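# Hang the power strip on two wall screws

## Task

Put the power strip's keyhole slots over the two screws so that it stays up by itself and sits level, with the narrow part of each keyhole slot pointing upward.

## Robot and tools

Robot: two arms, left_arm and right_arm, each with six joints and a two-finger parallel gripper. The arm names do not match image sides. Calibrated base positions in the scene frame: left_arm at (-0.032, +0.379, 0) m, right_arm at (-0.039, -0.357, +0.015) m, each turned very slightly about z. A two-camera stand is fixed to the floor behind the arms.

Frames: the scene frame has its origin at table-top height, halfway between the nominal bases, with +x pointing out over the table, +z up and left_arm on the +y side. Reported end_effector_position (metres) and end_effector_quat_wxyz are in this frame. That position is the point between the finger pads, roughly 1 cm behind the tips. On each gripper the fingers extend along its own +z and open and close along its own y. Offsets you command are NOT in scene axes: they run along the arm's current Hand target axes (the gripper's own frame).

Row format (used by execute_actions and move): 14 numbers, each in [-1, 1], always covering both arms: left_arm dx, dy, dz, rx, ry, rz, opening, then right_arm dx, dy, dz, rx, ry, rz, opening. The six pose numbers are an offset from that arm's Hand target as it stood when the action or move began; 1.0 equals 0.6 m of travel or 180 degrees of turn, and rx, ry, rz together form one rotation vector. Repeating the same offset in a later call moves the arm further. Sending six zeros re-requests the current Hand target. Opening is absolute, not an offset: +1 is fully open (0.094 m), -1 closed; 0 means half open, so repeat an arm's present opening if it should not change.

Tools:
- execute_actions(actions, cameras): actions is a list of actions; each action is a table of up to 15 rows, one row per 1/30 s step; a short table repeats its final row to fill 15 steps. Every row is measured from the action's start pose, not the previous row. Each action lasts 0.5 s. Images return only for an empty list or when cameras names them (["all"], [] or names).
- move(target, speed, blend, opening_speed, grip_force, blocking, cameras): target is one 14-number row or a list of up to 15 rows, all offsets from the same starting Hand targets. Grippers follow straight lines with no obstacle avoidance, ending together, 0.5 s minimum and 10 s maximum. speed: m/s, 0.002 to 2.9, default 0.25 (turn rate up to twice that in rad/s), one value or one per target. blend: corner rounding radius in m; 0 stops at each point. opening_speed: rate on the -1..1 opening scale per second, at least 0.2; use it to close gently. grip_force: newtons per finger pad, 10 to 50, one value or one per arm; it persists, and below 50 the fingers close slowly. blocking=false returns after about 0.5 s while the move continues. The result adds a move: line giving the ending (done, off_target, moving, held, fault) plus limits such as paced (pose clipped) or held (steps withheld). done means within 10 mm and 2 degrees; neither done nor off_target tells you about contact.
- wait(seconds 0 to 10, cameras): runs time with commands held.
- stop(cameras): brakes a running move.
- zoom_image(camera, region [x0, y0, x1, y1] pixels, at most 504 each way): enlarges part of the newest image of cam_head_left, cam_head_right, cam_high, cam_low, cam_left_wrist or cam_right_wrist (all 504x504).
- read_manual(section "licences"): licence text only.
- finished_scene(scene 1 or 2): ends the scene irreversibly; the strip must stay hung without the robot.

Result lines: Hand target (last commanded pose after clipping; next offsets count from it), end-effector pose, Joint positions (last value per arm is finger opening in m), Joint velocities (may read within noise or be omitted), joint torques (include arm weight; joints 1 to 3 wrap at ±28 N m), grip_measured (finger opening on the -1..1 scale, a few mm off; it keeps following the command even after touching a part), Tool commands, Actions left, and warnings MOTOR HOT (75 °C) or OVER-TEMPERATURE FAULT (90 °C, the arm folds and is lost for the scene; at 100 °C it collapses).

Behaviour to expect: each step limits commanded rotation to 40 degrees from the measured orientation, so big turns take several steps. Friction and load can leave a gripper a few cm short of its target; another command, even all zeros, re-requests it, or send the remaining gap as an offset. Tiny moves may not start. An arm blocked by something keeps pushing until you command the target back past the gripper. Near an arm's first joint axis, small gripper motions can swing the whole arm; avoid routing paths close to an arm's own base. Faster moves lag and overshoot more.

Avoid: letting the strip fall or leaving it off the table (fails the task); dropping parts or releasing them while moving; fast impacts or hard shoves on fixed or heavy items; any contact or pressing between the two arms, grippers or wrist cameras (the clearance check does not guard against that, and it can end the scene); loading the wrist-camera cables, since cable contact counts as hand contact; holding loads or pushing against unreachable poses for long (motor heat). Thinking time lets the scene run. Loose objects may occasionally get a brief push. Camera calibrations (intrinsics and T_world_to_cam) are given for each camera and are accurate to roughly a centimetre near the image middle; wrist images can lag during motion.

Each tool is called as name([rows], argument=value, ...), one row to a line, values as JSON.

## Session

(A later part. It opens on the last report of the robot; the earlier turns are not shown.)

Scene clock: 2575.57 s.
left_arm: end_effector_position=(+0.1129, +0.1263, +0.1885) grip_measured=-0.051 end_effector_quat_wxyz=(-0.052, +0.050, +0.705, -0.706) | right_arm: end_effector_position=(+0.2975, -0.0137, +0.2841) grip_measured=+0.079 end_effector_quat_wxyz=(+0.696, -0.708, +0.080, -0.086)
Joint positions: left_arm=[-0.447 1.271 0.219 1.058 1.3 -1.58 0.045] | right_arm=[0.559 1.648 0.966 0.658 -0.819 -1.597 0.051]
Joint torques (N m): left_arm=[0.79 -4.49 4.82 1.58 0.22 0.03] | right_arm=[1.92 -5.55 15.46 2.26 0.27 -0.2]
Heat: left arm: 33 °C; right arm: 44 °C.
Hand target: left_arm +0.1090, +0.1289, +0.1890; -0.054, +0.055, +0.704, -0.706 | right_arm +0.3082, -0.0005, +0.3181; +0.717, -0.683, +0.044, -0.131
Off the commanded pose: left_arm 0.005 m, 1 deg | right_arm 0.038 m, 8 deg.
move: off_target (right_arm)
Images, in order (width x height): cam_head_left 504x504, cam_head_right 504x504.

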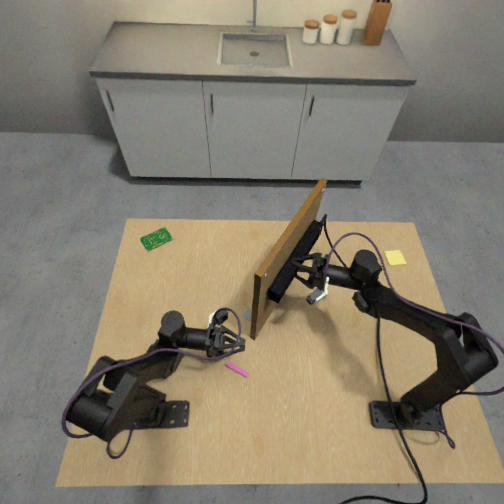

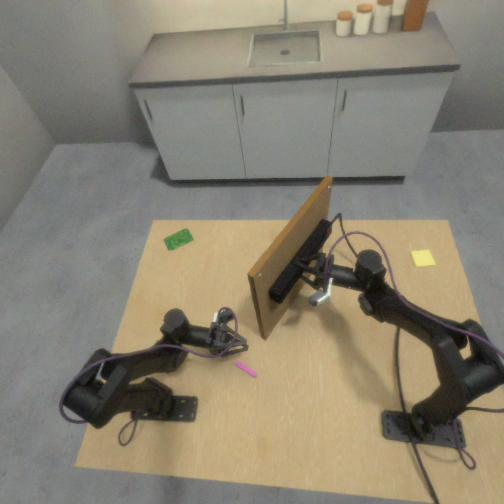

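move([
  [0,0,0,0,0,0,-0.05,0.004,0.017,0.0,0,0,0,-1],
], speed=0.03)

move([
  [0,0,0,0,0,0,-0.05,0.004,0.012,0.004,0,0,0,-1],
], speed=0.03)

move([
  [0,0,0,0,0,0,-0.05,0.0,0.012,0.004,0,0,0,-1],
], speed=0.03, cameras=["cam_head_right","cam_head_left"])

zoom_image(camera="cam_head_right", region=[255, 205, 355, 305])

zoom_image(camera="cam_head_left", region=[250, 205, 350, 305])

Scene clock: 2600.87 s.
left_arm: end_effector_position=(+0.1129, +0.1263, +0.1885) grip_measured=-0.051 end_effector_quat_wxyz=(-0.052, +0.050, +0.705, -0.706) | right_arm: end_effector_position=(+0.2977, -0.0137, +0.2829) grip_measured=+0.079 end_effector_quat_wxyz=(+0.700, -0.706, +0.073, -0.082)
Joint positions: left_arm=[-0.447 1.271 0.219 1.058 1.3 -1.58 0.045] | right_arm=[0.553 1.663 0.966 0.686 -0.841 -1.593 0.051]
Joint torques (N m): left_arm=[0.62 -4.56 4.94 1.51 0.19 -0.01] | right_arm=[1.95 -4.46 14.57 2.28 0.41 -0.25]
Heat: left arm: 33 °C; right arm: 46 °C.
Hand target: left_arm +0.1090, +0.1289, +0.1890; -0.054, +0.055, +0.704, -0.706 | right_arm +0.3118, -0.0007, +0.3083; +0.718, -0.683, +0.044, -0.131
Off the commanded pose: left_arm 0.005 m, 1 deg | right_arm 0.032 m, 7 deg.
move: off_target (right_arm)

Scene clock: 2601.77 s.
left_arm: end_effector_position=(+0.1129, +0.1263, +0.1885) grip_measured=-0.051 end_effector_quat_wxyz=(-0.052, +0.050, +0.705, -0.706) | right_arm: end_effector_position=(+0.2979, -0.0135, +0.2821) grip_measured=+0.079 end_effector_quat_wxyz=(+0.706, -0.702, +0.063, -0.078)
Joint positions: left_arm=[-0.447 1.271 0.219 1.058 1.3 -1.58 0.045] | right_arm=[0.546 1.683 0.966 0.728 -0.868 -1.582 0.051]
Joint torques (N m): left_arm=[0.72 -4.53 4.72 1.5 0.21 -0.01] | right_arm=[2.52 -4.01 14.65 2.09 0.74 -0.32]
Heat: left arm: 33 °C; right arm: 46 °C.
Hand target: left_arm +0.1090, +0.1289, +0.1890; -0.054, +0.055, +0.704, -0.706 | right_arm +0.3157, +0.0012, +0.3015; +0.718, -0.683, +0.044, -0.131
Off the commanded pose: left_arm 0.005 m, 1 deg | right_arm 0.030 m, 7 deg.
move: off_target (right_arm)

Scene clock: 2602.67 s.
left_arm: end_effector_position=(+0.1129, +0.1263, +0.1885) grip_measured=-0.051 end_effector_quat_wxyz=(-0.052, +0.050, +0.705, -0.706) | right_arm: end_effector_position=(+0.2980, -0.0133, +0.2816) grip_measured=+0.079 end_effector_quat_wxyz=(+0.710, -0.698, +0.055, -0.075)
Joint positions: left_arm=[-0.447 1.271 0.219 1.058 1.3 -1.58 0.045] | right_arm=[0.542 1.699 0.966 0.764 -0.888 -1.573 0.051]
Joint torques (N m): left_arm=[0.55 -4.29 4.64 1.54 0.15 0.01] | right_arm=[3.3 -3.66 14.15 2 0.99 -0.4]
Heat: left arm: 33 °C; right arm: 46 °C.
Hand target: left_arm +0.1090, +0.1289, +0.1890; -0.054, +0.055, +0.704, -0.706 | right_arm +0.3172, +0.0038, +0.2945; +0.717, -0.683, +0.044, -0.131
Off the commanded pose: left_arm 0.005 m, 1 deg | right_arm 0.029 m, 7 deg.
move: off_target (right_arm)
Images, in order (width x height): cam_head_left 504x504, cam_head_right 504x504.

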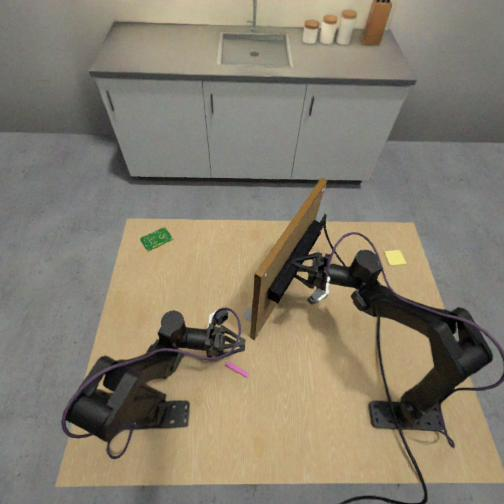

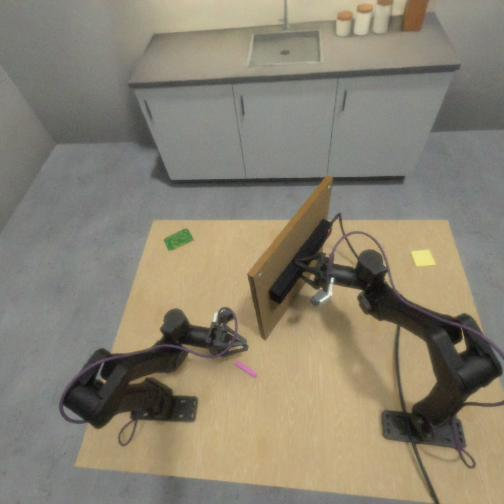

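Scaled by 5.040 from the camera's 504x504 image, which has a finer 720x720 frame.

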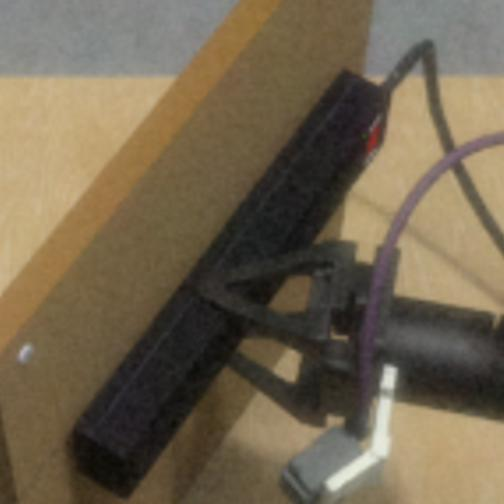

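Scaled by 5.040 from the camera's 504x504 image, which has a finer 720x720 frame.

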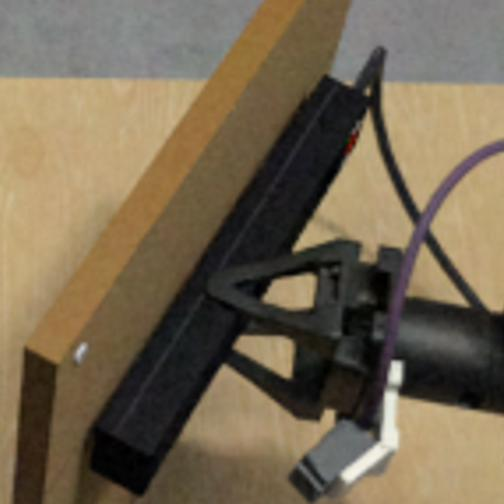

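move(target=[0,0,0,0,0,0,-0.05,0,0.008,0.05,0,0,0,-1], speed=0.1, cameras=["cam_head_left","cam_head_right"])

zoom_image(camera="cam_head_right", region=[255, 205, 355, 305])

zoom_image(camera="cam_head_left", region=[250, 205, 350, 305])

Scene clock: 2632.80 s.
left_arm: end_effector_position=(+0.1129, +0.1263, +0.1885) grip_measured=-0.051 end_effector_quat_wxyz=(-0.052, +0.050, +0.705, -0.706) | right_arm: end_effector_position=(+0.2997, -0.0080, +0.2809) grip_measured=+0.079 end_effector_quat_wxyz=(+0.714, -0.696, +0.038, -0.066)
Joint positions: left_arm=[-0.447 1.271 0.219 1.058 1.3 -1.58 0.045] | right_arm=[0.541 1.739 0.997 0.791 -0.925 -1.568 0.051]
Joint torques (N m): left_arm=[0.84 -4.63 4.79 1.5 0.19 0.03] | right_arm=[8.38 -2.14 17.03 1.74 1.85 -0.47]
Heat: left arm: 33 °C; right arm: 46 °C.
Hand target: left_arm +0.1090, +0.1289, +0.1890; -0.054, +0.055, +0.704, -0.706 | right_arm +0.3249, +0.0331, +0.2916; +0.717, -0.683, +0.044, -0.131
Off the commanded pose: left_arm 0.005 m, 1 deg | right_arm 0.049 m, 8 deg.
move: off_target (right_arm)
Images, in order (width x height): cam_head_left 504x504, cam_head_right 504x504.

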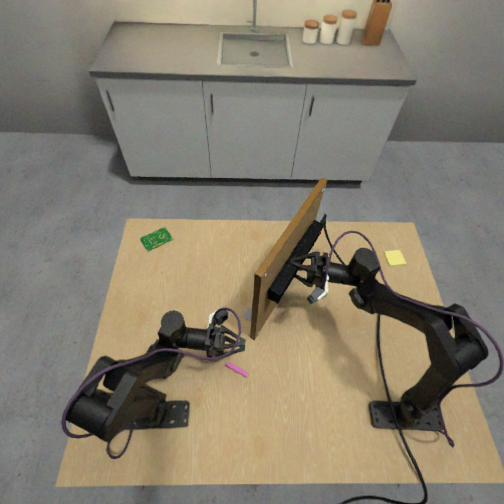

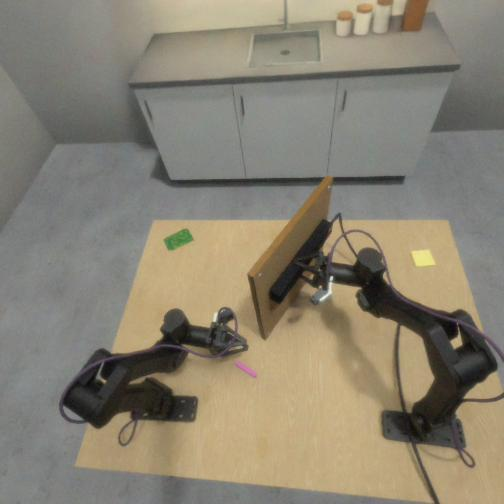

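Scaled by 5.040 from the camera's 504x504 image, which has a finer 720x720 frame.

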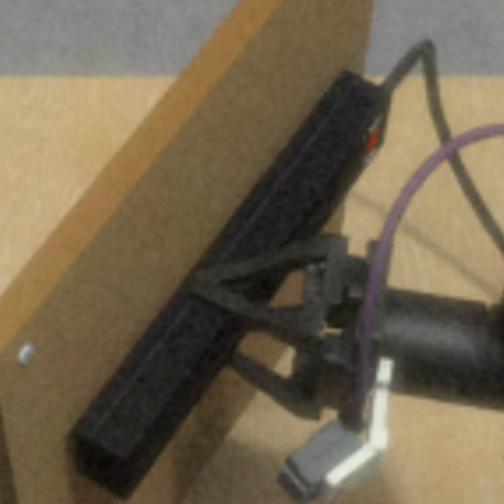

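Scaled by 5.040 from the camera's 504x504 image, which has a finer 720x720 frame.

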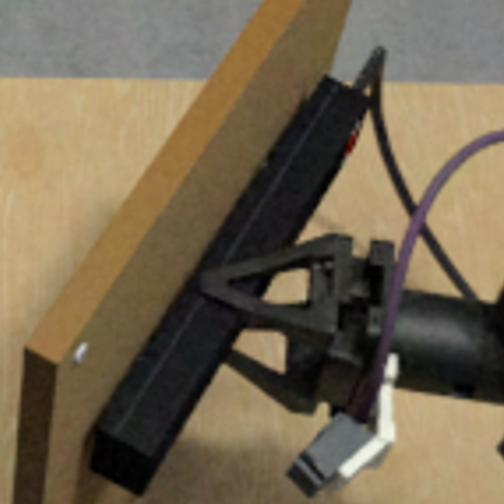

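move(target=[0,0,0,0,0,0,-0.05,0,0.05,-0.02,0,0,0,-1], speed=0.08)

move(target=[0,0,0,0,0,0,-0.05,0,0.025,-0.015,0,0,0,-1], speed=0.08, cameras=["cam_head_left","cam_head_right"])

zoom_image(camera="cam_head_right", region=[255, 205, 355, 305])

zoom_image(camera="cam_head_left", region=[250, 205, 350, 305])

Scene clock: 2641.33 s.
left_arm: end_effector_position=(+0.1129, +0.1263, +0.1885) grip_measured=-0.051 end_effector_quat_wxyz=(-0.052, +0.050, +0.705, -0.706) | right_arm: end_effector_position=(+0.3036, -0.0067, +0.2766) grip_measured=+0.079 end_effector_quat_wxyz=(+0.729, -0.680, +0.010, -0.078)
Joint positions: left_arm=[-0.447 1.271 0.219 1.058 1.3 -1.58 0.045] | right_arm=[0.532 1.806 0.997 0.937 -0.957 -1.557 0.051]
Joint torques (N m): left_arm=[0.68 -4.48 4.92 1.52 0.18 -0.03] | right_arm=[6.61 -3.15 10.51 1.39 1.89 -0.64]
Heat: left arm: 33 °C; right arm: 45 °C.
Hand target: left_arm +0.1090, +0.1289, +0.1890; -0.054, +0.055, +0.704, -0.706 | right_arm +0.3260, +0.0224, +0.2611; +0.717, -0.683, +0.044, -0.131
Off the commanded pose: left_arm 0.005 m, 1 deg | right_arm 0.040 m, 7 deg.
move: off_target (right_arm)

Scene clock: 2642.40 s.
left_arm: end_effector_position=(+0.1129, +0.1263, +0.1885) grip_measured=-0.051 end_effector_quat_wxyz=(-0.052, +0.050, +0.705, -0.706) | right_arm: end_effector_position=(+0.3032, -0.0074, +0.2755) grip_measured=+0.079 end_effector_quat_wxyz=(+0.739, -0.669, +0.004, -0.085)
Joint positions: left_arm=[-0.447 1.271 0.219 1.058 1.3 -1.58 0.045] | right_arm=[0.532 1.83 0.979 1.034 -0.953 -1.53 0.051]
Joint torques (N m): left_arm=[0.5 -4.23 4.75 1.53 0.2 0] | right_arm=[4.75 -3.12 7.86 1.13 1.68 -0.91]
Heat: left arm: 33 °C; right arm: 45 °C.
Hand target: left_arm +0.1090, +0.1289, +0.1890; -0.054, +0.055, +0.704, -0.706 | right_arm +0.3258, +0.0142, +0.2457; +0.717, -0.683, +0.044, -0.131
Off the commanded pose: left_arm 0.005 m, 1 deg | right_arm 0.043 m, 8 deg.
move: off_target (right_arm)
Images, in order (width x height): cam_head_left 504x504, cam_head_right 504x504.

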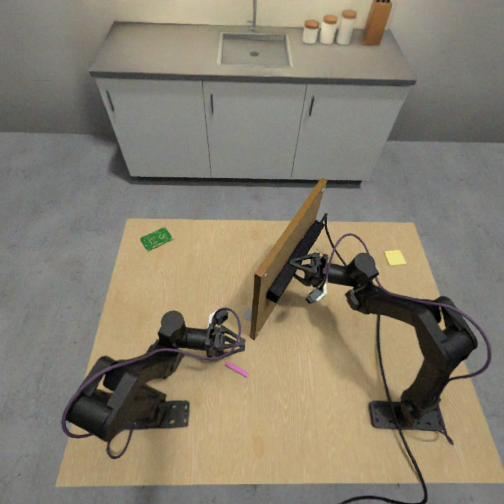

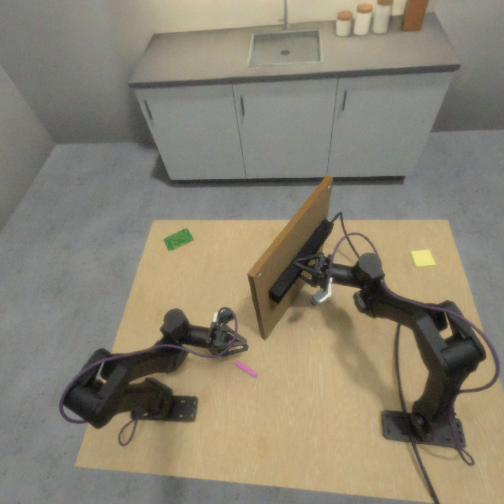

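Scaled by 5.040 from the camera's 504x504 image, which has a finer 720x720 frame.

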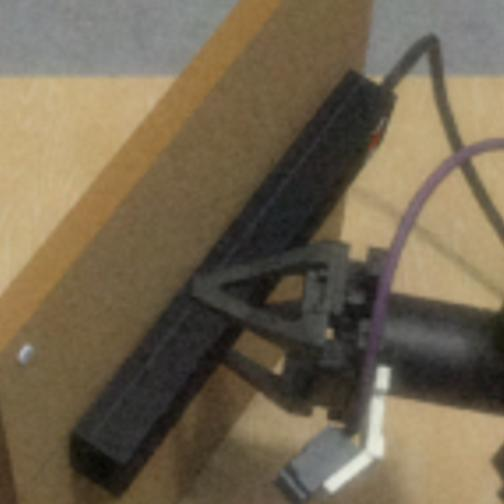

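Scaled by 5.040 from the camera's 504x504 image, which has a finer 720x720 frame.

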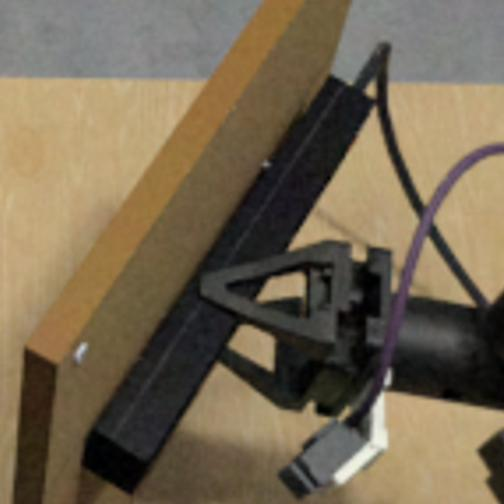

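move(target=[0,0,0,0,0,0,-0.05,0.01,-0.055,0.045,0,-0.08,0.012,-1], speed=0.1, cameras=["cam_head_left","cam_head_right"])

zoom_image(camera="cam_head_right", region=[255, 205, 355, 305])

zoom_image(camera="cam_head_left", region=[250, 205, 350, 305])

Scene clock: 2677.27 s.
left_arm: end_effector_position=(+0.1129, +0.1263, +0.1885) grip_measured=-0.051 end_effector_quat_wxyz=(-0.052, +0.050, +0.705, -0.706) | right_arm: end_effector_position=(+0.3033, -0.0031, +0.2779) grip_measured=+0.079 end_effector_quat_wxyz=(+0.716, -0.694, -0.075, +0.025)
Joint positions: left_arm=[-0.447 1.271 0.219 1.058 1.3 -1.58 0.045] | right_arm=[0.486 1.927 1.22 0.796 -1.269 -1.559 0.051]
Joint torques (N m): left_arm=[0.64 -4.48 4.7 1.48 0.09 -0.02] | right_arm=[6.52 -5.33 14.39 1.18 2.13 -0.2]
Heat: left arm: 33 °C; right arm: 40 °C.
Hand target: left_arm +0.1090, +0.1289, +0.1890; -0.054, +0.055, +0.704, -0.706 | right_arm +0.3338, +0.0378, +0.2807; +0.720, -0.693, -0.034, -0.031
Off the commanded pose: left_arm 0.005 m, 1 deg | right_arm 0.051 m, 8 deg.
move: off_target (right_arm)
Images, in order (width x height): cam_head_left 504x504, cam_head_right 504x504.

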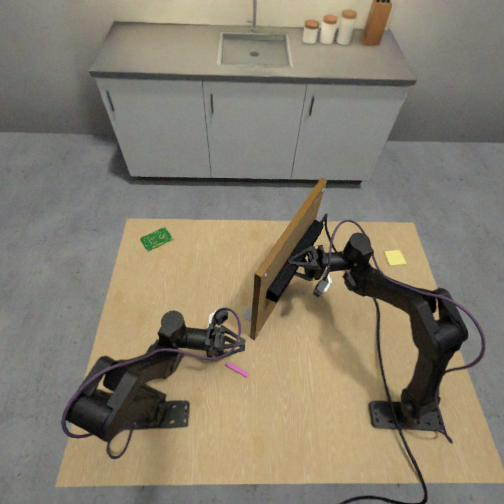

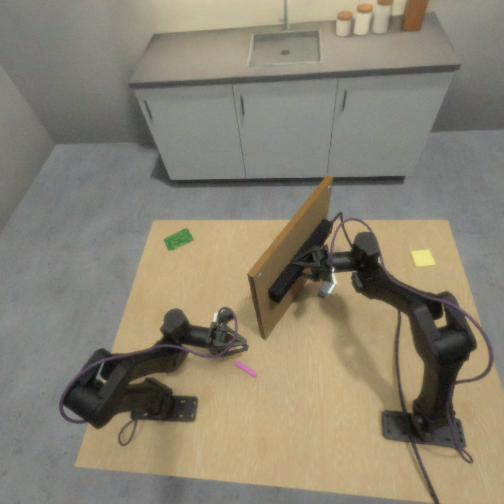

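Scaled by 5.040 from the camera's 504x504 image, which has a finer 720x720 frame.

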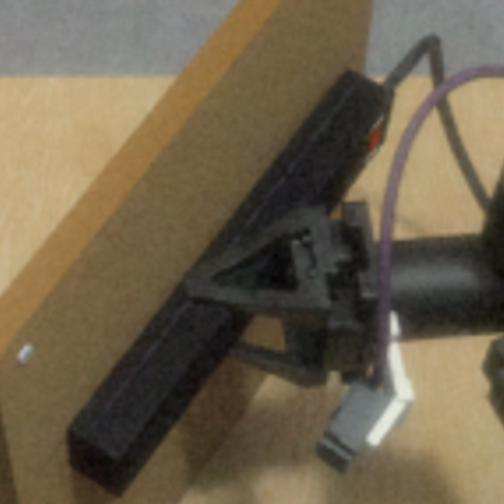

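Scaled by 5.040 from the camera's 504x504 image, which has a finer 720x720 frame.

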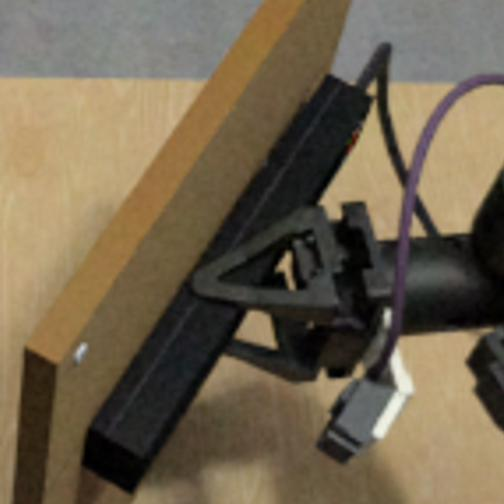

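move([
  [0,0,0,0,0,0,-0.05,0.01,-0.01,0.03,0,-0.1,0.015,-1],
  [0,0,0,0,0,0,-0.05,0.02,0.015,0.04,0,-0.12,0.03,-1],
  [0,0,0,0,0,0,-0.05,0.005,-0.02,0.045,0,-0.12,-0.01,-1],
  [0,0,0,0,0,0,-0.05,0.01,0,0.03,0,-0.12,0.015,-1],
], speed=0.1, cameras=["cam_head_left","cam_head_right"])

zoom_image(camera="cam_head_right", region=[255, 205, 355, 305])

zoom_image(camera="cam_head_left", region=[250, 205, 350, 305])

Scene clock: 2716.33 s.
left_arm: end_effector_position=(+0.1129, +0.1263, +0.1885) grip_measured=-0.051 end_effector_quat_wxyz=(-0.052, +0.050, +0.705, -0.706) | right_arm: end_effector_position=(+0.3016, -0.0083, +0.2769) grip_measured=+0.077 end_effector_quat_wxyz=(+0.693, -0.691, -0.148, +0.140)
Joint positions: left_arm=[-0.447 1.271 0.219 1.058 1.3 -1.58 0.045] | right_arm=[0.459 2.075 1.448 0.733 -1.564 -1.476 0.051]
Joint torques (N m): left_arm=[0.44 -4.63 5.04 1.5 0.22 -0.04] | right_arm=[7.72 1.13 -27.75 1.07 1.27 0.14]
Heat: left arm: 33 °C; right arm: 40 °C.
Hand target: left_arm +0.1090, +0.1289, +0.1890; -0.054, +0.055, +0.704, -0.706 | right_arm +0.3396, +0.0558, +0.2820; +0.701, -0.687, -0.152, +0.117
Off the commanded pose: left_arm 0.005 m, 1 deg | right_arm 0.075 m, 3 deg.
move: off_target (right_arm)
Images, in order (width x height): cam_head_left 504x504, cam_head_right 504x504.

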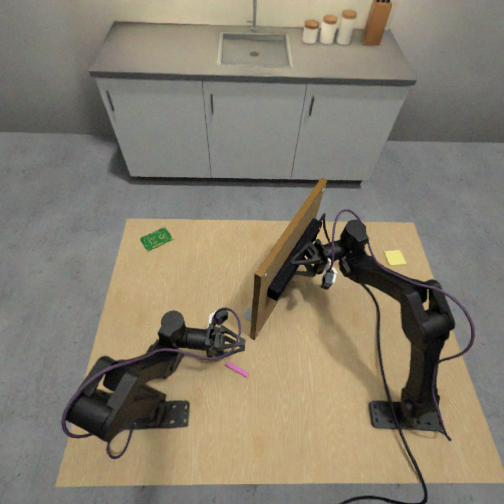

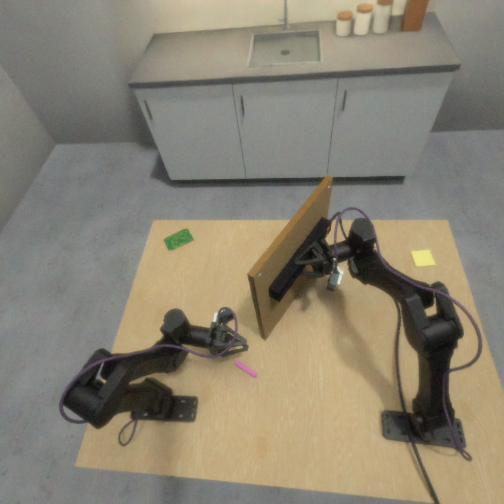

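Scaled by 5.040 from the camera's 504x504 image, which has a finer 720x720 frame.

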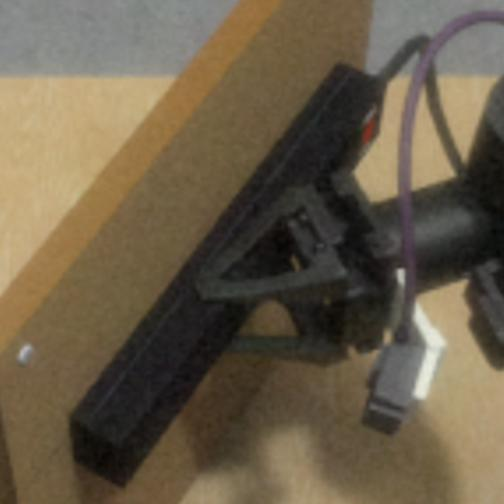

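Scaled by 5.040 from the camera's 504x504 image, which has a finer 720x720 frame.

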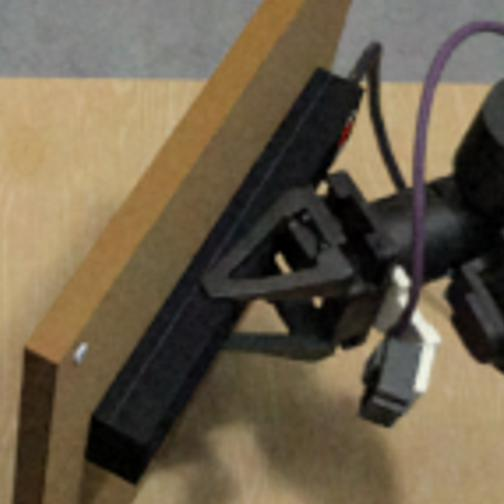

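move(target=[0,0,0,0,0,0,-0.05,0,0.05,0,0,0,0,-1], speed=0.08, cameras=["cam_head_left","cam_head_right"])

zoom_image(camera="cam_head_right", region=[255, 205, 355, 305])

zoom_image(camera="cam_head_left", region=[250, 205, 350, 305])

Scene clock: 2730.97 s.
left_arm: end_effector_position=(+0.1129, +0.1263, +0.1885) grip_measured=-0.051 end_effector_quat_wxyz=(-0.052, +0.050, +0.705, -0.706) | right_arm: end_effector_position=(+0.3019, -0.0082, +0.2761) grip_measured=+0.077 end_effector_quat_wxyz=(+0.694, -0.691, -0.150, +0.137)
Joint positions: left_arm=[-0.447 1.271 0.219 1.058 1.3 -1.58 0.045] | right_arm=[0.459 2.077 1.448 0.738 -1.564 -1.481 0.051]
Joint torques (N m): left_arm=[0.68 -4.78 4.9 1.5 0.13 -0.02] | right_arm=[7.71 4.44 23.69 1.29 1.27 -0.34]
Heat: left arm: 33 °C; right arm: 52 °C.
Hand target: left_arm +0.1090, +0.1289, +0.1890; -0.054, +0.055, +0.704, -0.706 | right_arm +0.3409, +0.0566, +0.2522; +0.701, -0.687, -0.152, +0.117
Off the commanded pose: left_arm 0.005 m, 1 deg | right_arm 0.079 m, 3 deg.
move: off_target (right_arm)
Images, in order (width x height): cam_head_left 504x504, cam_head_right 504x504.

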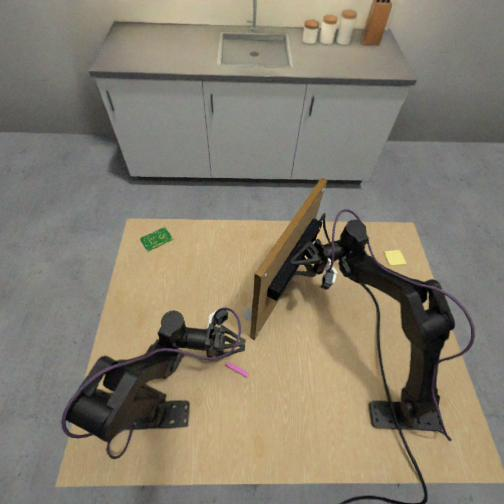

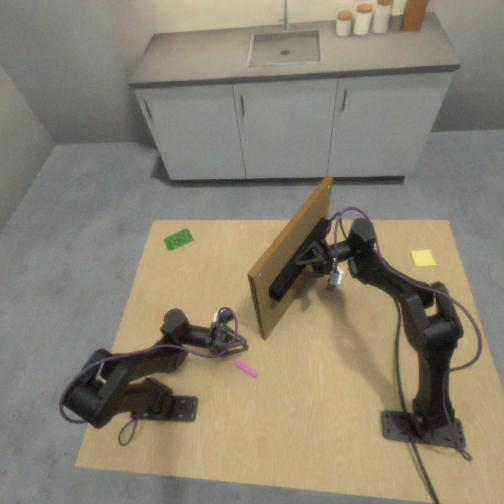

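Scaled by 5.040 from the camera's 504x504 image, which has a finer 720x720 frame.

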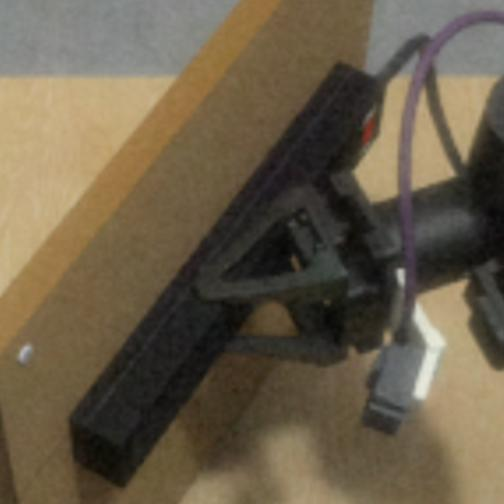

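Scaled by 5.040 from the camera's 504x504 image, which has a finer 720x720 frame.

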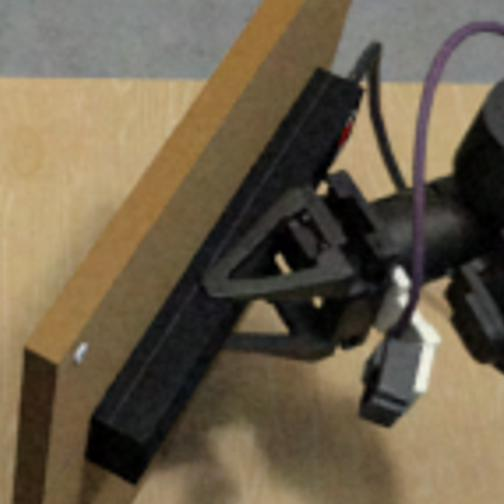

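move([
  [0,0,0,0,0,0,-0.05,-0.04,0,-0.03,0,0,0,-1],
  [0,0,0,0,0,0,-0.05,-0.075,0.015,-0.056,0,0,0,-1],
], speed=0.08, cameras=["cam_head_left","cam_head_right"])

zoom_image(camera="cam_head_right", region=[255, 205, 355, 305])

zoom_image(camera="cam_head_left", region=[250, 205, 350, 305])

Scene clock: 2743.03 s.
left_arm: end_effector_position=(+0.1129, +0.1263, +0.1885) grip_measured=-0.051 end_effector_quat_wxyz=(-0.052, +0.050, +0.705, -0.706) | right_arm: end_effector_position=(+0.2994, -0.0112, +0.2763) grip_measured=+0.077 end_effector_quat_wxyz=(+0.695, -0.689, -0.157, +0.129)
Joint positions: left_arm=[-0.447 1.271 0.219 1.058 1.3 -1.58 0.045] | right_arm=[0.456 2.076 1.42 0.855 -1.566 -1.412 0.051]
Joint torques (N m): left_arm=[0.5 -4.62 4.78 1.52 0.21 -0.04] | right_arm=[2.62 -3.17 7.83 1.27 0.64 -0.72]
Heat: left arm: 33 °C; right arm: 52 °C.
Hand target: left_arm +0.1090, +0.1289, +0.1890; -0.054, +0.055, +0.704, -0.706 | right_arm +0.3123, +0.0090, +0.2404; +0.701, -0.687, -0.152, +0.116
Off the commanded pose: left_arm 0.005 m, 1 deg | right_arm 0.043 m, 2 deg.
move: off_target (right_arm)
Images, in order (width x height): cam_head_left 504x504, cam_head_right 504x504.

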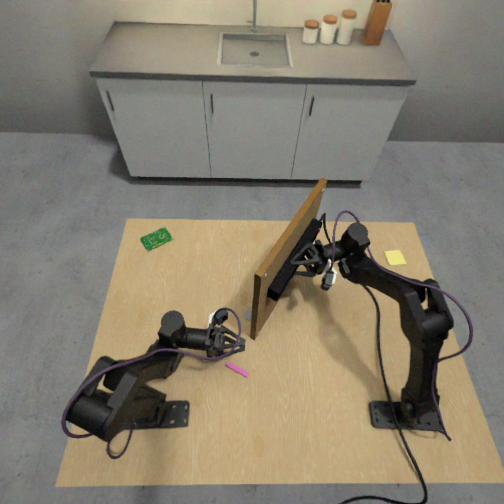

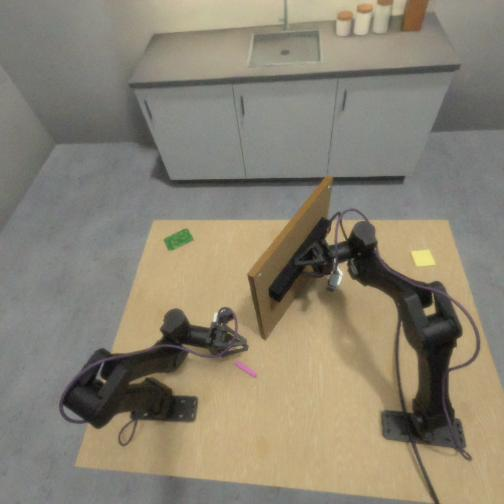

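Scaled by 5.040 from the camera's 504x504 image, which has a finer 720x720 frame.

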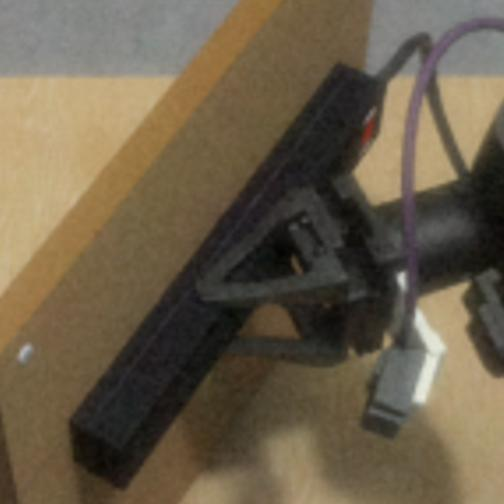

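Scaled by 5.040 from the camera's 504x504 image, which has a finer 720x720 frame.

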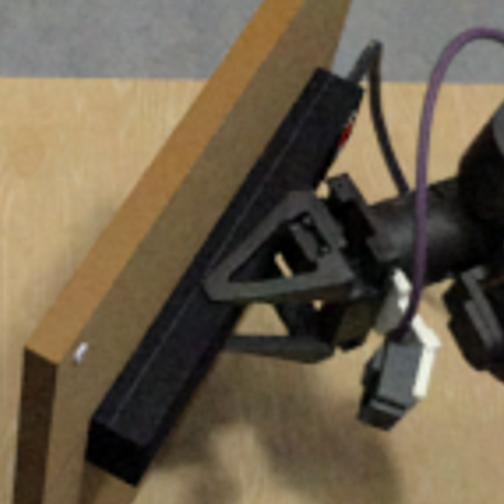

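move([
  [0,0,0,0,0,0,-0.05,0.02,0.03,-0.027,0,0,0,-1],
  [0,0,0,0,0,0,-0.05,-0.02,0.03,0.027,0,0,0,-1],
  [0,0,0,0,0,0,-0.05,0.02,0.03,-0.027,0,0,0,-1],
  [0,0,0,0,0,0,-0.05,0,0.03,0,0,0,0,-1],
], speed=0.08, cameras=["cam_head_left","cam_head_right"])

zoom_image(camera="cam_head_right", region=[255, 205, 355, 305])

zoom_image(camera="cam_head_left", region=[250, 205, 350, 305])

Scene clock: 2757.77 s.
left_arm: end_effector_position=(+0.1129, +0.1263, +0.1885) grip_measured=-0.051 end_effector_quat_wxyz=(-0.052, +0.050, +0.705, -0.706) | right_arm: end_effector_position=(+0.2989, -0.0114, +0.2725) grip_measured=+0.076 end_effector_quat_wxyz=(+0.699, -0.685, -0.169, +0.118)
Joint positions: left_arm=[-0.447 1.271 0.219 1.058 1.3 -1.58 0.045] | right_arm=[0.456 2.195 1.447 1.483 -1.565 -0.91 0.051]
Joint torques (N m): left_arm=[0.49 -4.46 4.81 1.51 0.2 -0.04] | right_arm=[2.44 -0.29 6.84 0.98 0.77 -0.67]
Heat: left arm: 33 °C; right arm: 43 °C.
Hand target: left_arm +0.1090, +0.1289, +0.1890; -0.054, +0.055, +0.704, -0.706 | right_arm +0.3131, +0.0095, +0.2224; +0.701, -0.687, -0.152, +0.117
Off the commanded pose: left_arm 0.005 m, 1 deg | right_arm 0.056 m, 2 deg.
move: off_target (right_arm)
Images, in order (width x height): cam_head_left 504x504, cam_head_right 504x504.

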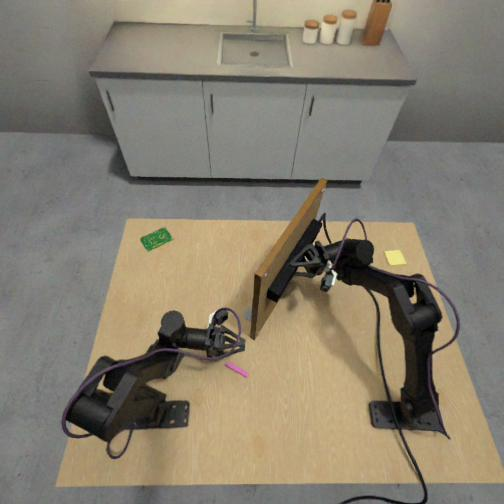

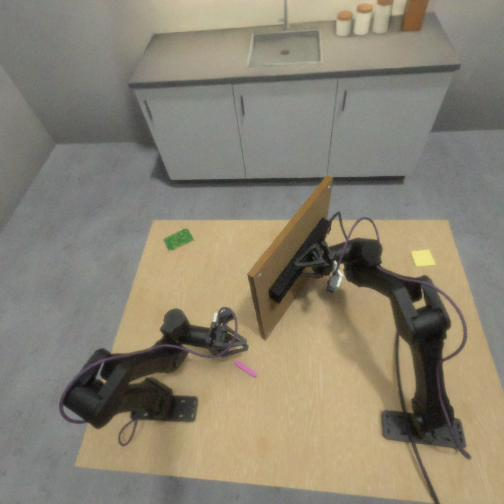

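Scaled by 5.040 from the camera's 504x504 image, which has a finer 720x720 frame.

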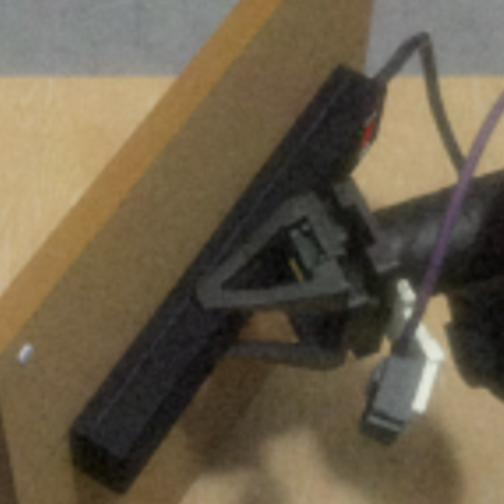

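Scaled by 5.040 from the camera's 504x504 image, which has a finer 720x720 frame.

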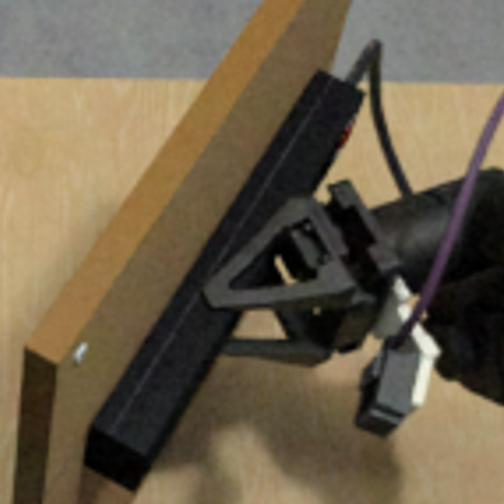

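move([
  [0,0,0,0,0,0,-0.05,0.02,0.02,-0.027,0,0,0.03,-1],
  [0,0,0,0,0,0,-0.05,-0.02,0.02,0.027,0,0,0.03,-1],
  [0,0,0,0,0,0,-0.05,0.02,0.03,-0.027,0,0,0.03,-1],
  [0,0,0,0,0,0,-0.05,0,0.03,0,0,0,0.02,-1],
], speed=0.08, cameras=["cam_head_left","cam_head_right"])

zoom_image(camera="cam_head_right", region=[255, 205, 355, 305])

zoom_image(camera="cam_head_left", region=[250, 205, 350, 305])

Scene clock: 2769.67 s.
left_arm: end_effector_position=(+0.1129, +0.1263, +0.1885) grip_measured=-0.051 end_effector_quat_wxyz=(-0.052, +0.050, +0.705, -0.706) | right_arm: end_effector_position=(+0.2985, -0.0103, +0.2597) grip_measured=+0.076 end_effector_quat_wxyz=(+0.697, -0.688, -0.156, +0.131)
Joint positions: left_arm=[-0.447 1.271 0.219 1.058 1.3 -1.58 0.045] | right_arm=[0.458 2.211 1.423 1.483 -1.562 -0.912 0.051]
Joint torques (N m): left_arm=[0.54 -4.63 4.86 1.53 0.2 0.03] | right_arm=[2.18 0.34 6.67 0.93 0.74 -0.61]
Heat: left arm: 33 °C; right arm: 40 °C.
Hand target: left_arm +0.1090, +0.1289, +0.1890; -0.054, +0.055, +0.704, -0.706 | right_arm +0.3138, +0.0100, +0.2045; +0.697, -0.691, -0.130, +0.139
Off the commanded pose: left_arm 0.005 m, 1 deg | right_arm 0.061 m, 3 deg.
move: off_target (right_arm)
Images, in order (width x height): cam_head_left 504x504, cam_head_right 504x504.

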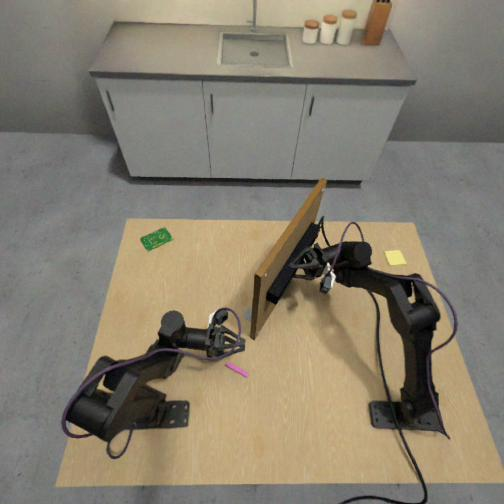

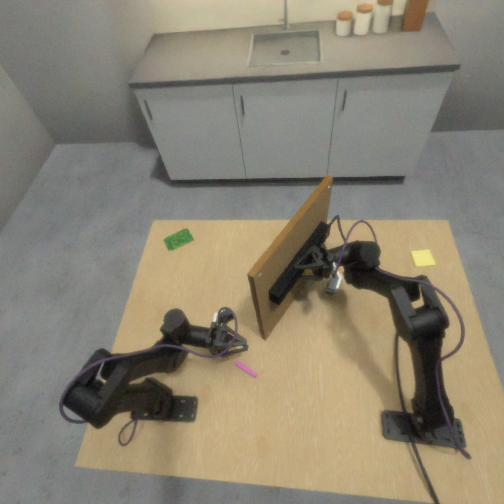

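Scaled by 5.040 from the camera's 504x504 image, which has a finer 720x720 frame.

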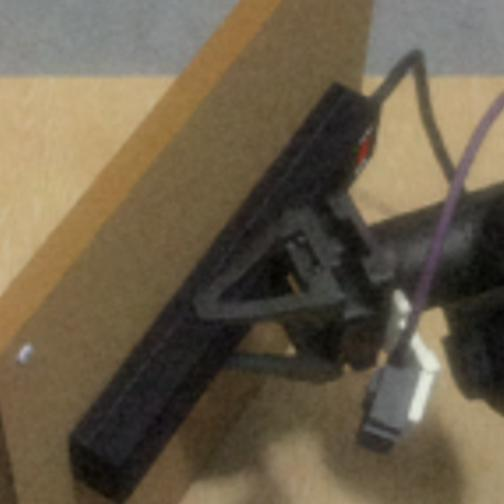

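Scaled by 5.040 from the camera's 504x504 image, which has a finer 720x720 frame.

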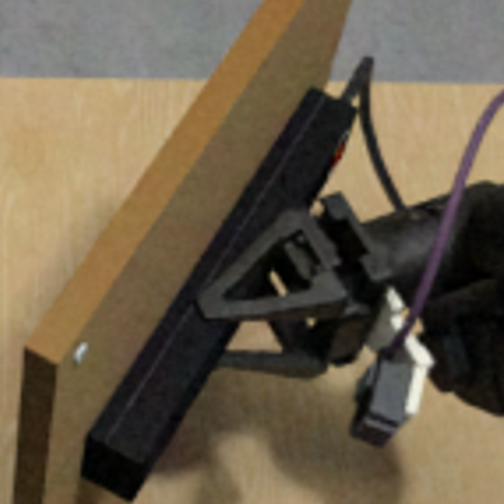

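move(target=[0,0,0,0,0,0,-0.05,0,-0.065,0,0,0,0,-1], speed=0.06)

move(target=[0,0,0,0,0,0,-0.05,0,0,0,0,0,0,0.35], opening_speed=0.3, cameras=["cam_head_left","cam_head_right"])

zoom_image(camera="cam_head_right", region=[255, 205, 355, 305])

zoom_image(camera="cam_head_left", region=[250, 205, 350, 305])

Scene clock: 2782.73 s.
left_arm: end_effector_position=(+0.1129, +0.1263, +0.1885) grip_measured=-0.051 end_effector_quat_wxyz=(-0.052, +0.050, +0.705, -0.706) | right_arm: end_effector_position=(+0.2979, -0.0103, +0.2622) grip_measured=+0.076 end_effector_quat_wxyz=(+0.696, -0.688, -0.154, +0.134)
Joint positions: left_arm=[-0.447 1.271 0.219 1.058 1.3 -1.58 0.045] | right_arm=[0.459 2.207 1.426 1.481 -1.563 -0.901 0.051]
Joint torques (N m): left_arm=[0.57 -4.62 4.63 1.48 0.18 -0.03] | right_arm=[2.26 -3.45 12.98 0.45 0.79 -0.14]
Heat: left arm: 33 °C; right arm: 39 °C.
Hand target: left_arm +0.1090, +0.1289, +0.1890; -0.054, +0.055, +0.704, -0.706 | right_arm +0.3142, +0.0099, +0.2435; +0.697, -0.691, -0.130, +0.139
Off the commanded pose: left_arm 0.005 m, 1 deg | right_arm 0.032 m, 3 deg.
move: off_target (right_arm)

Scene clock: 2787.43 s.
left_arm: end_effector_position=(+0.1129, +0.1263, +0.1885) grip_measured=-0.051 end_effector_quat_wxyz=(-0.052, +0.050, +0.705, -0.706) | right_arm: end_effector_position=(+0.2986, -0.0100, +0.2581) grip_measured=+0.346 end_effector_quat_wxyz=(+0.695, -0.689, -0.153, +0.137)
Joint positions: left_arm=[-0.447 1.271 0.219 1.058 1.3 -1.58 0.045] | right_arm=[0.459 2.215 1.426 1.481 -1.566 -0.903 0.063]
Joint torques (N m): left_arm=[0.5 -4.52 4.86 1.5 0.19 -0.03] | right_arm=[2.26 -4.07 13.26 0.47 0.82 -0.11]
Heat: left arm: 33 °C; right arm: 39 °C.
Hand target: left_arm +0.1090, +0.1289, +0.1890; -0.054, +0.055, +0.704, -0.706 | right_arm +0.3143, +0.0098, +0.2435; +0.697, -0.691, -0.130, +0.139
Off the commanded pose: left_arm 0.005 m, 1 deg | right_arm 0.029 m, 3 deg.
move: off_target (right_arm)
Images, in order (width x height): cam_head_left 504x504, cam_head_right 504x504.

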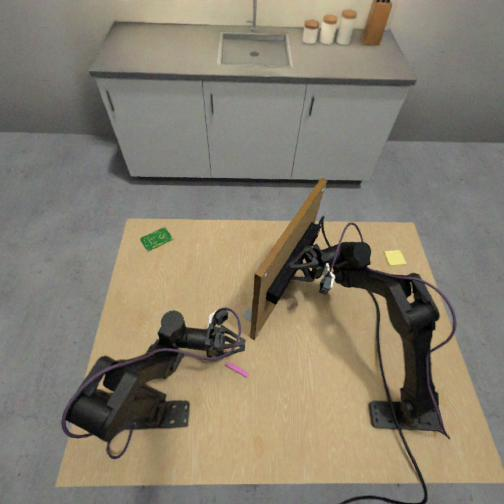

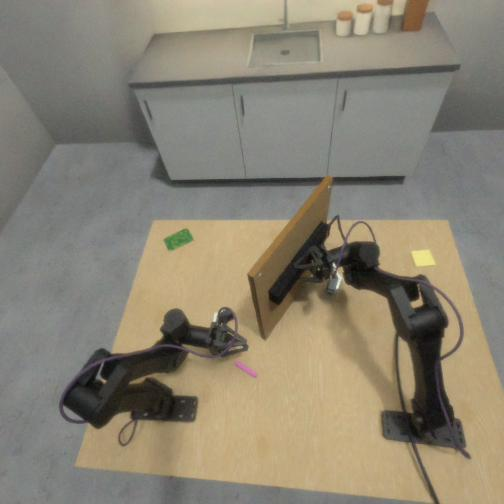

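Scaled by 5.040 from the camera's 504x504 image, which has a finer 720x720 frame.

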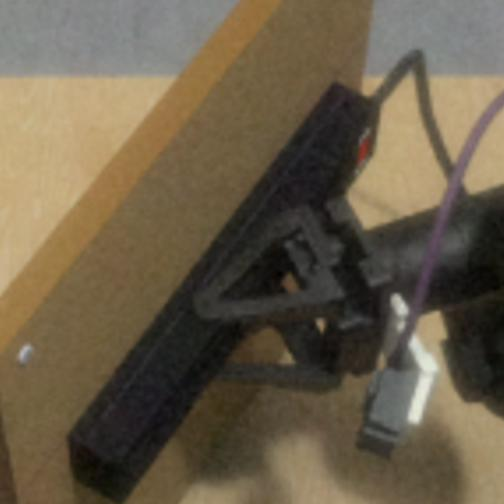

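Scaled by 5.040 from the camera's 504x504 image, which has a finer 720x720 frame.

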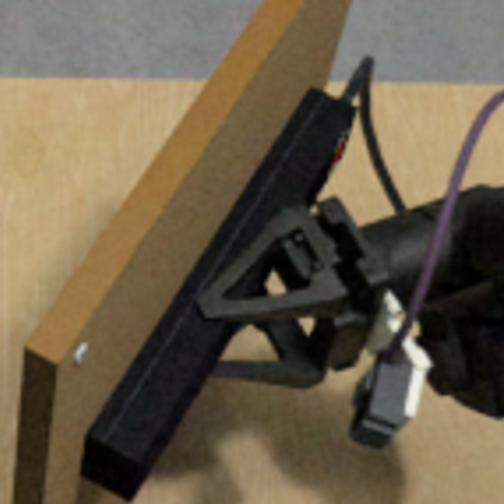

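move([
  [0,0,0,0,0,0,-0.05,0,-0.012,0,0,0,0,0.5],
  [0,0,0,0,0,0,-0.05,0,-0.015,-0.08,0,0,0,0.5],
  [0,0,0,0,0,0,-0.05,0,-0.015,-0.25,0,0,0,0.5],
], speed=0.08, cameras=["cam_head_left","cam_head_right"])

zoom_image(camera="cam_head_right", region=[255, 205, 355, 305])

zoom_image(camera="cam_head_left", region=[250, 205, 350, 305])

Scene clock: 2797.77 s.
left_arm: end_effector_position=(+0.1129, +0.1263, +0.1885) grip_measured=-0.051 end_effector_quat_wxyz=(-0.052, +0.050, +0.705, -0.706) | right_arm: end_effector_position=(+0.3783, -0.1267, +0.2324) grip_measured=+0.498 end_effector_quat_wxyz=(+0.704, -0.707, -0.014, +0.066)
Joint positions: left_arm=[-0.447 1.271 0.219 1.058 1.3 -1.58 0.045] | right_arm=[0.157 2.22 1.34 1.476 -1.569 -0.902 0.07]
Joint torques (N m): left_arm=[0.73 -4.59 4.71 1.52 0.17 -0.01] | right_arm=[-0.29 -15.1 5.76 1.01 0.24 -0.01]
Heat: left arm: 33 °C; right arm: 39 °C.
Hand target: left_arm +0.1090, +0.1289, +0.1890; -0.054, +0.055, +0.704, -0.706 | right_arm +0.3704, -0.1295, +0.2508; +0.697, -0.691, -0.130, +0.139
Off the commanded pose: left_arm 0.005 m, 1 deg | right_arm 0.020 m, 16 deg.
joint sent to its limit (right arm) — joint 5 (wrist yaw), lower limit. The joint targets are off in orientation, not in position.
move: off_target (right_arm)
Images, in order (width x height): cam_head_left 504x504, cam_head_right 504x504.

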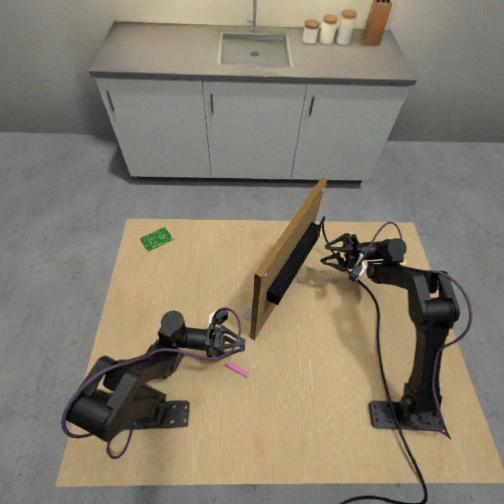

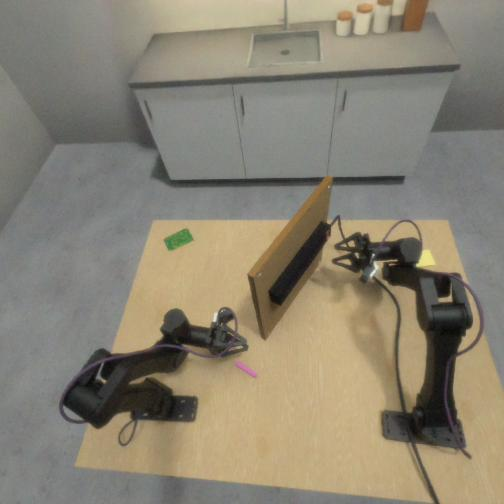

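Scaled by 5.040 from the camera's 504x504 image, which has a finer 720x720 frame.

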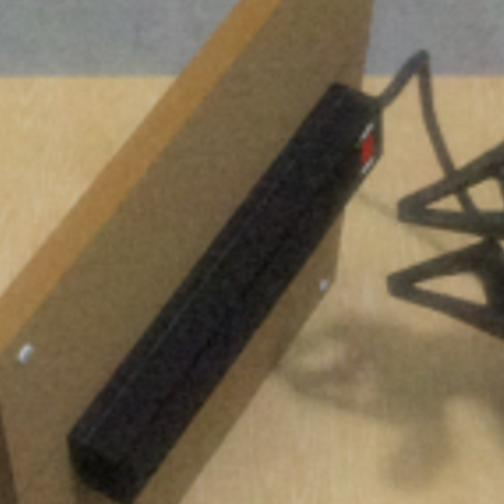

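Scaled by 5.040 from the camera's 504x504 image, which has a finer 720x720 frame.

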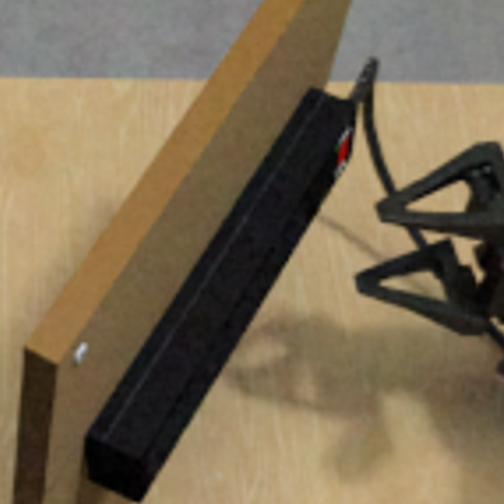

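finished_scene(scene=1)

The scene is finished: the task was done.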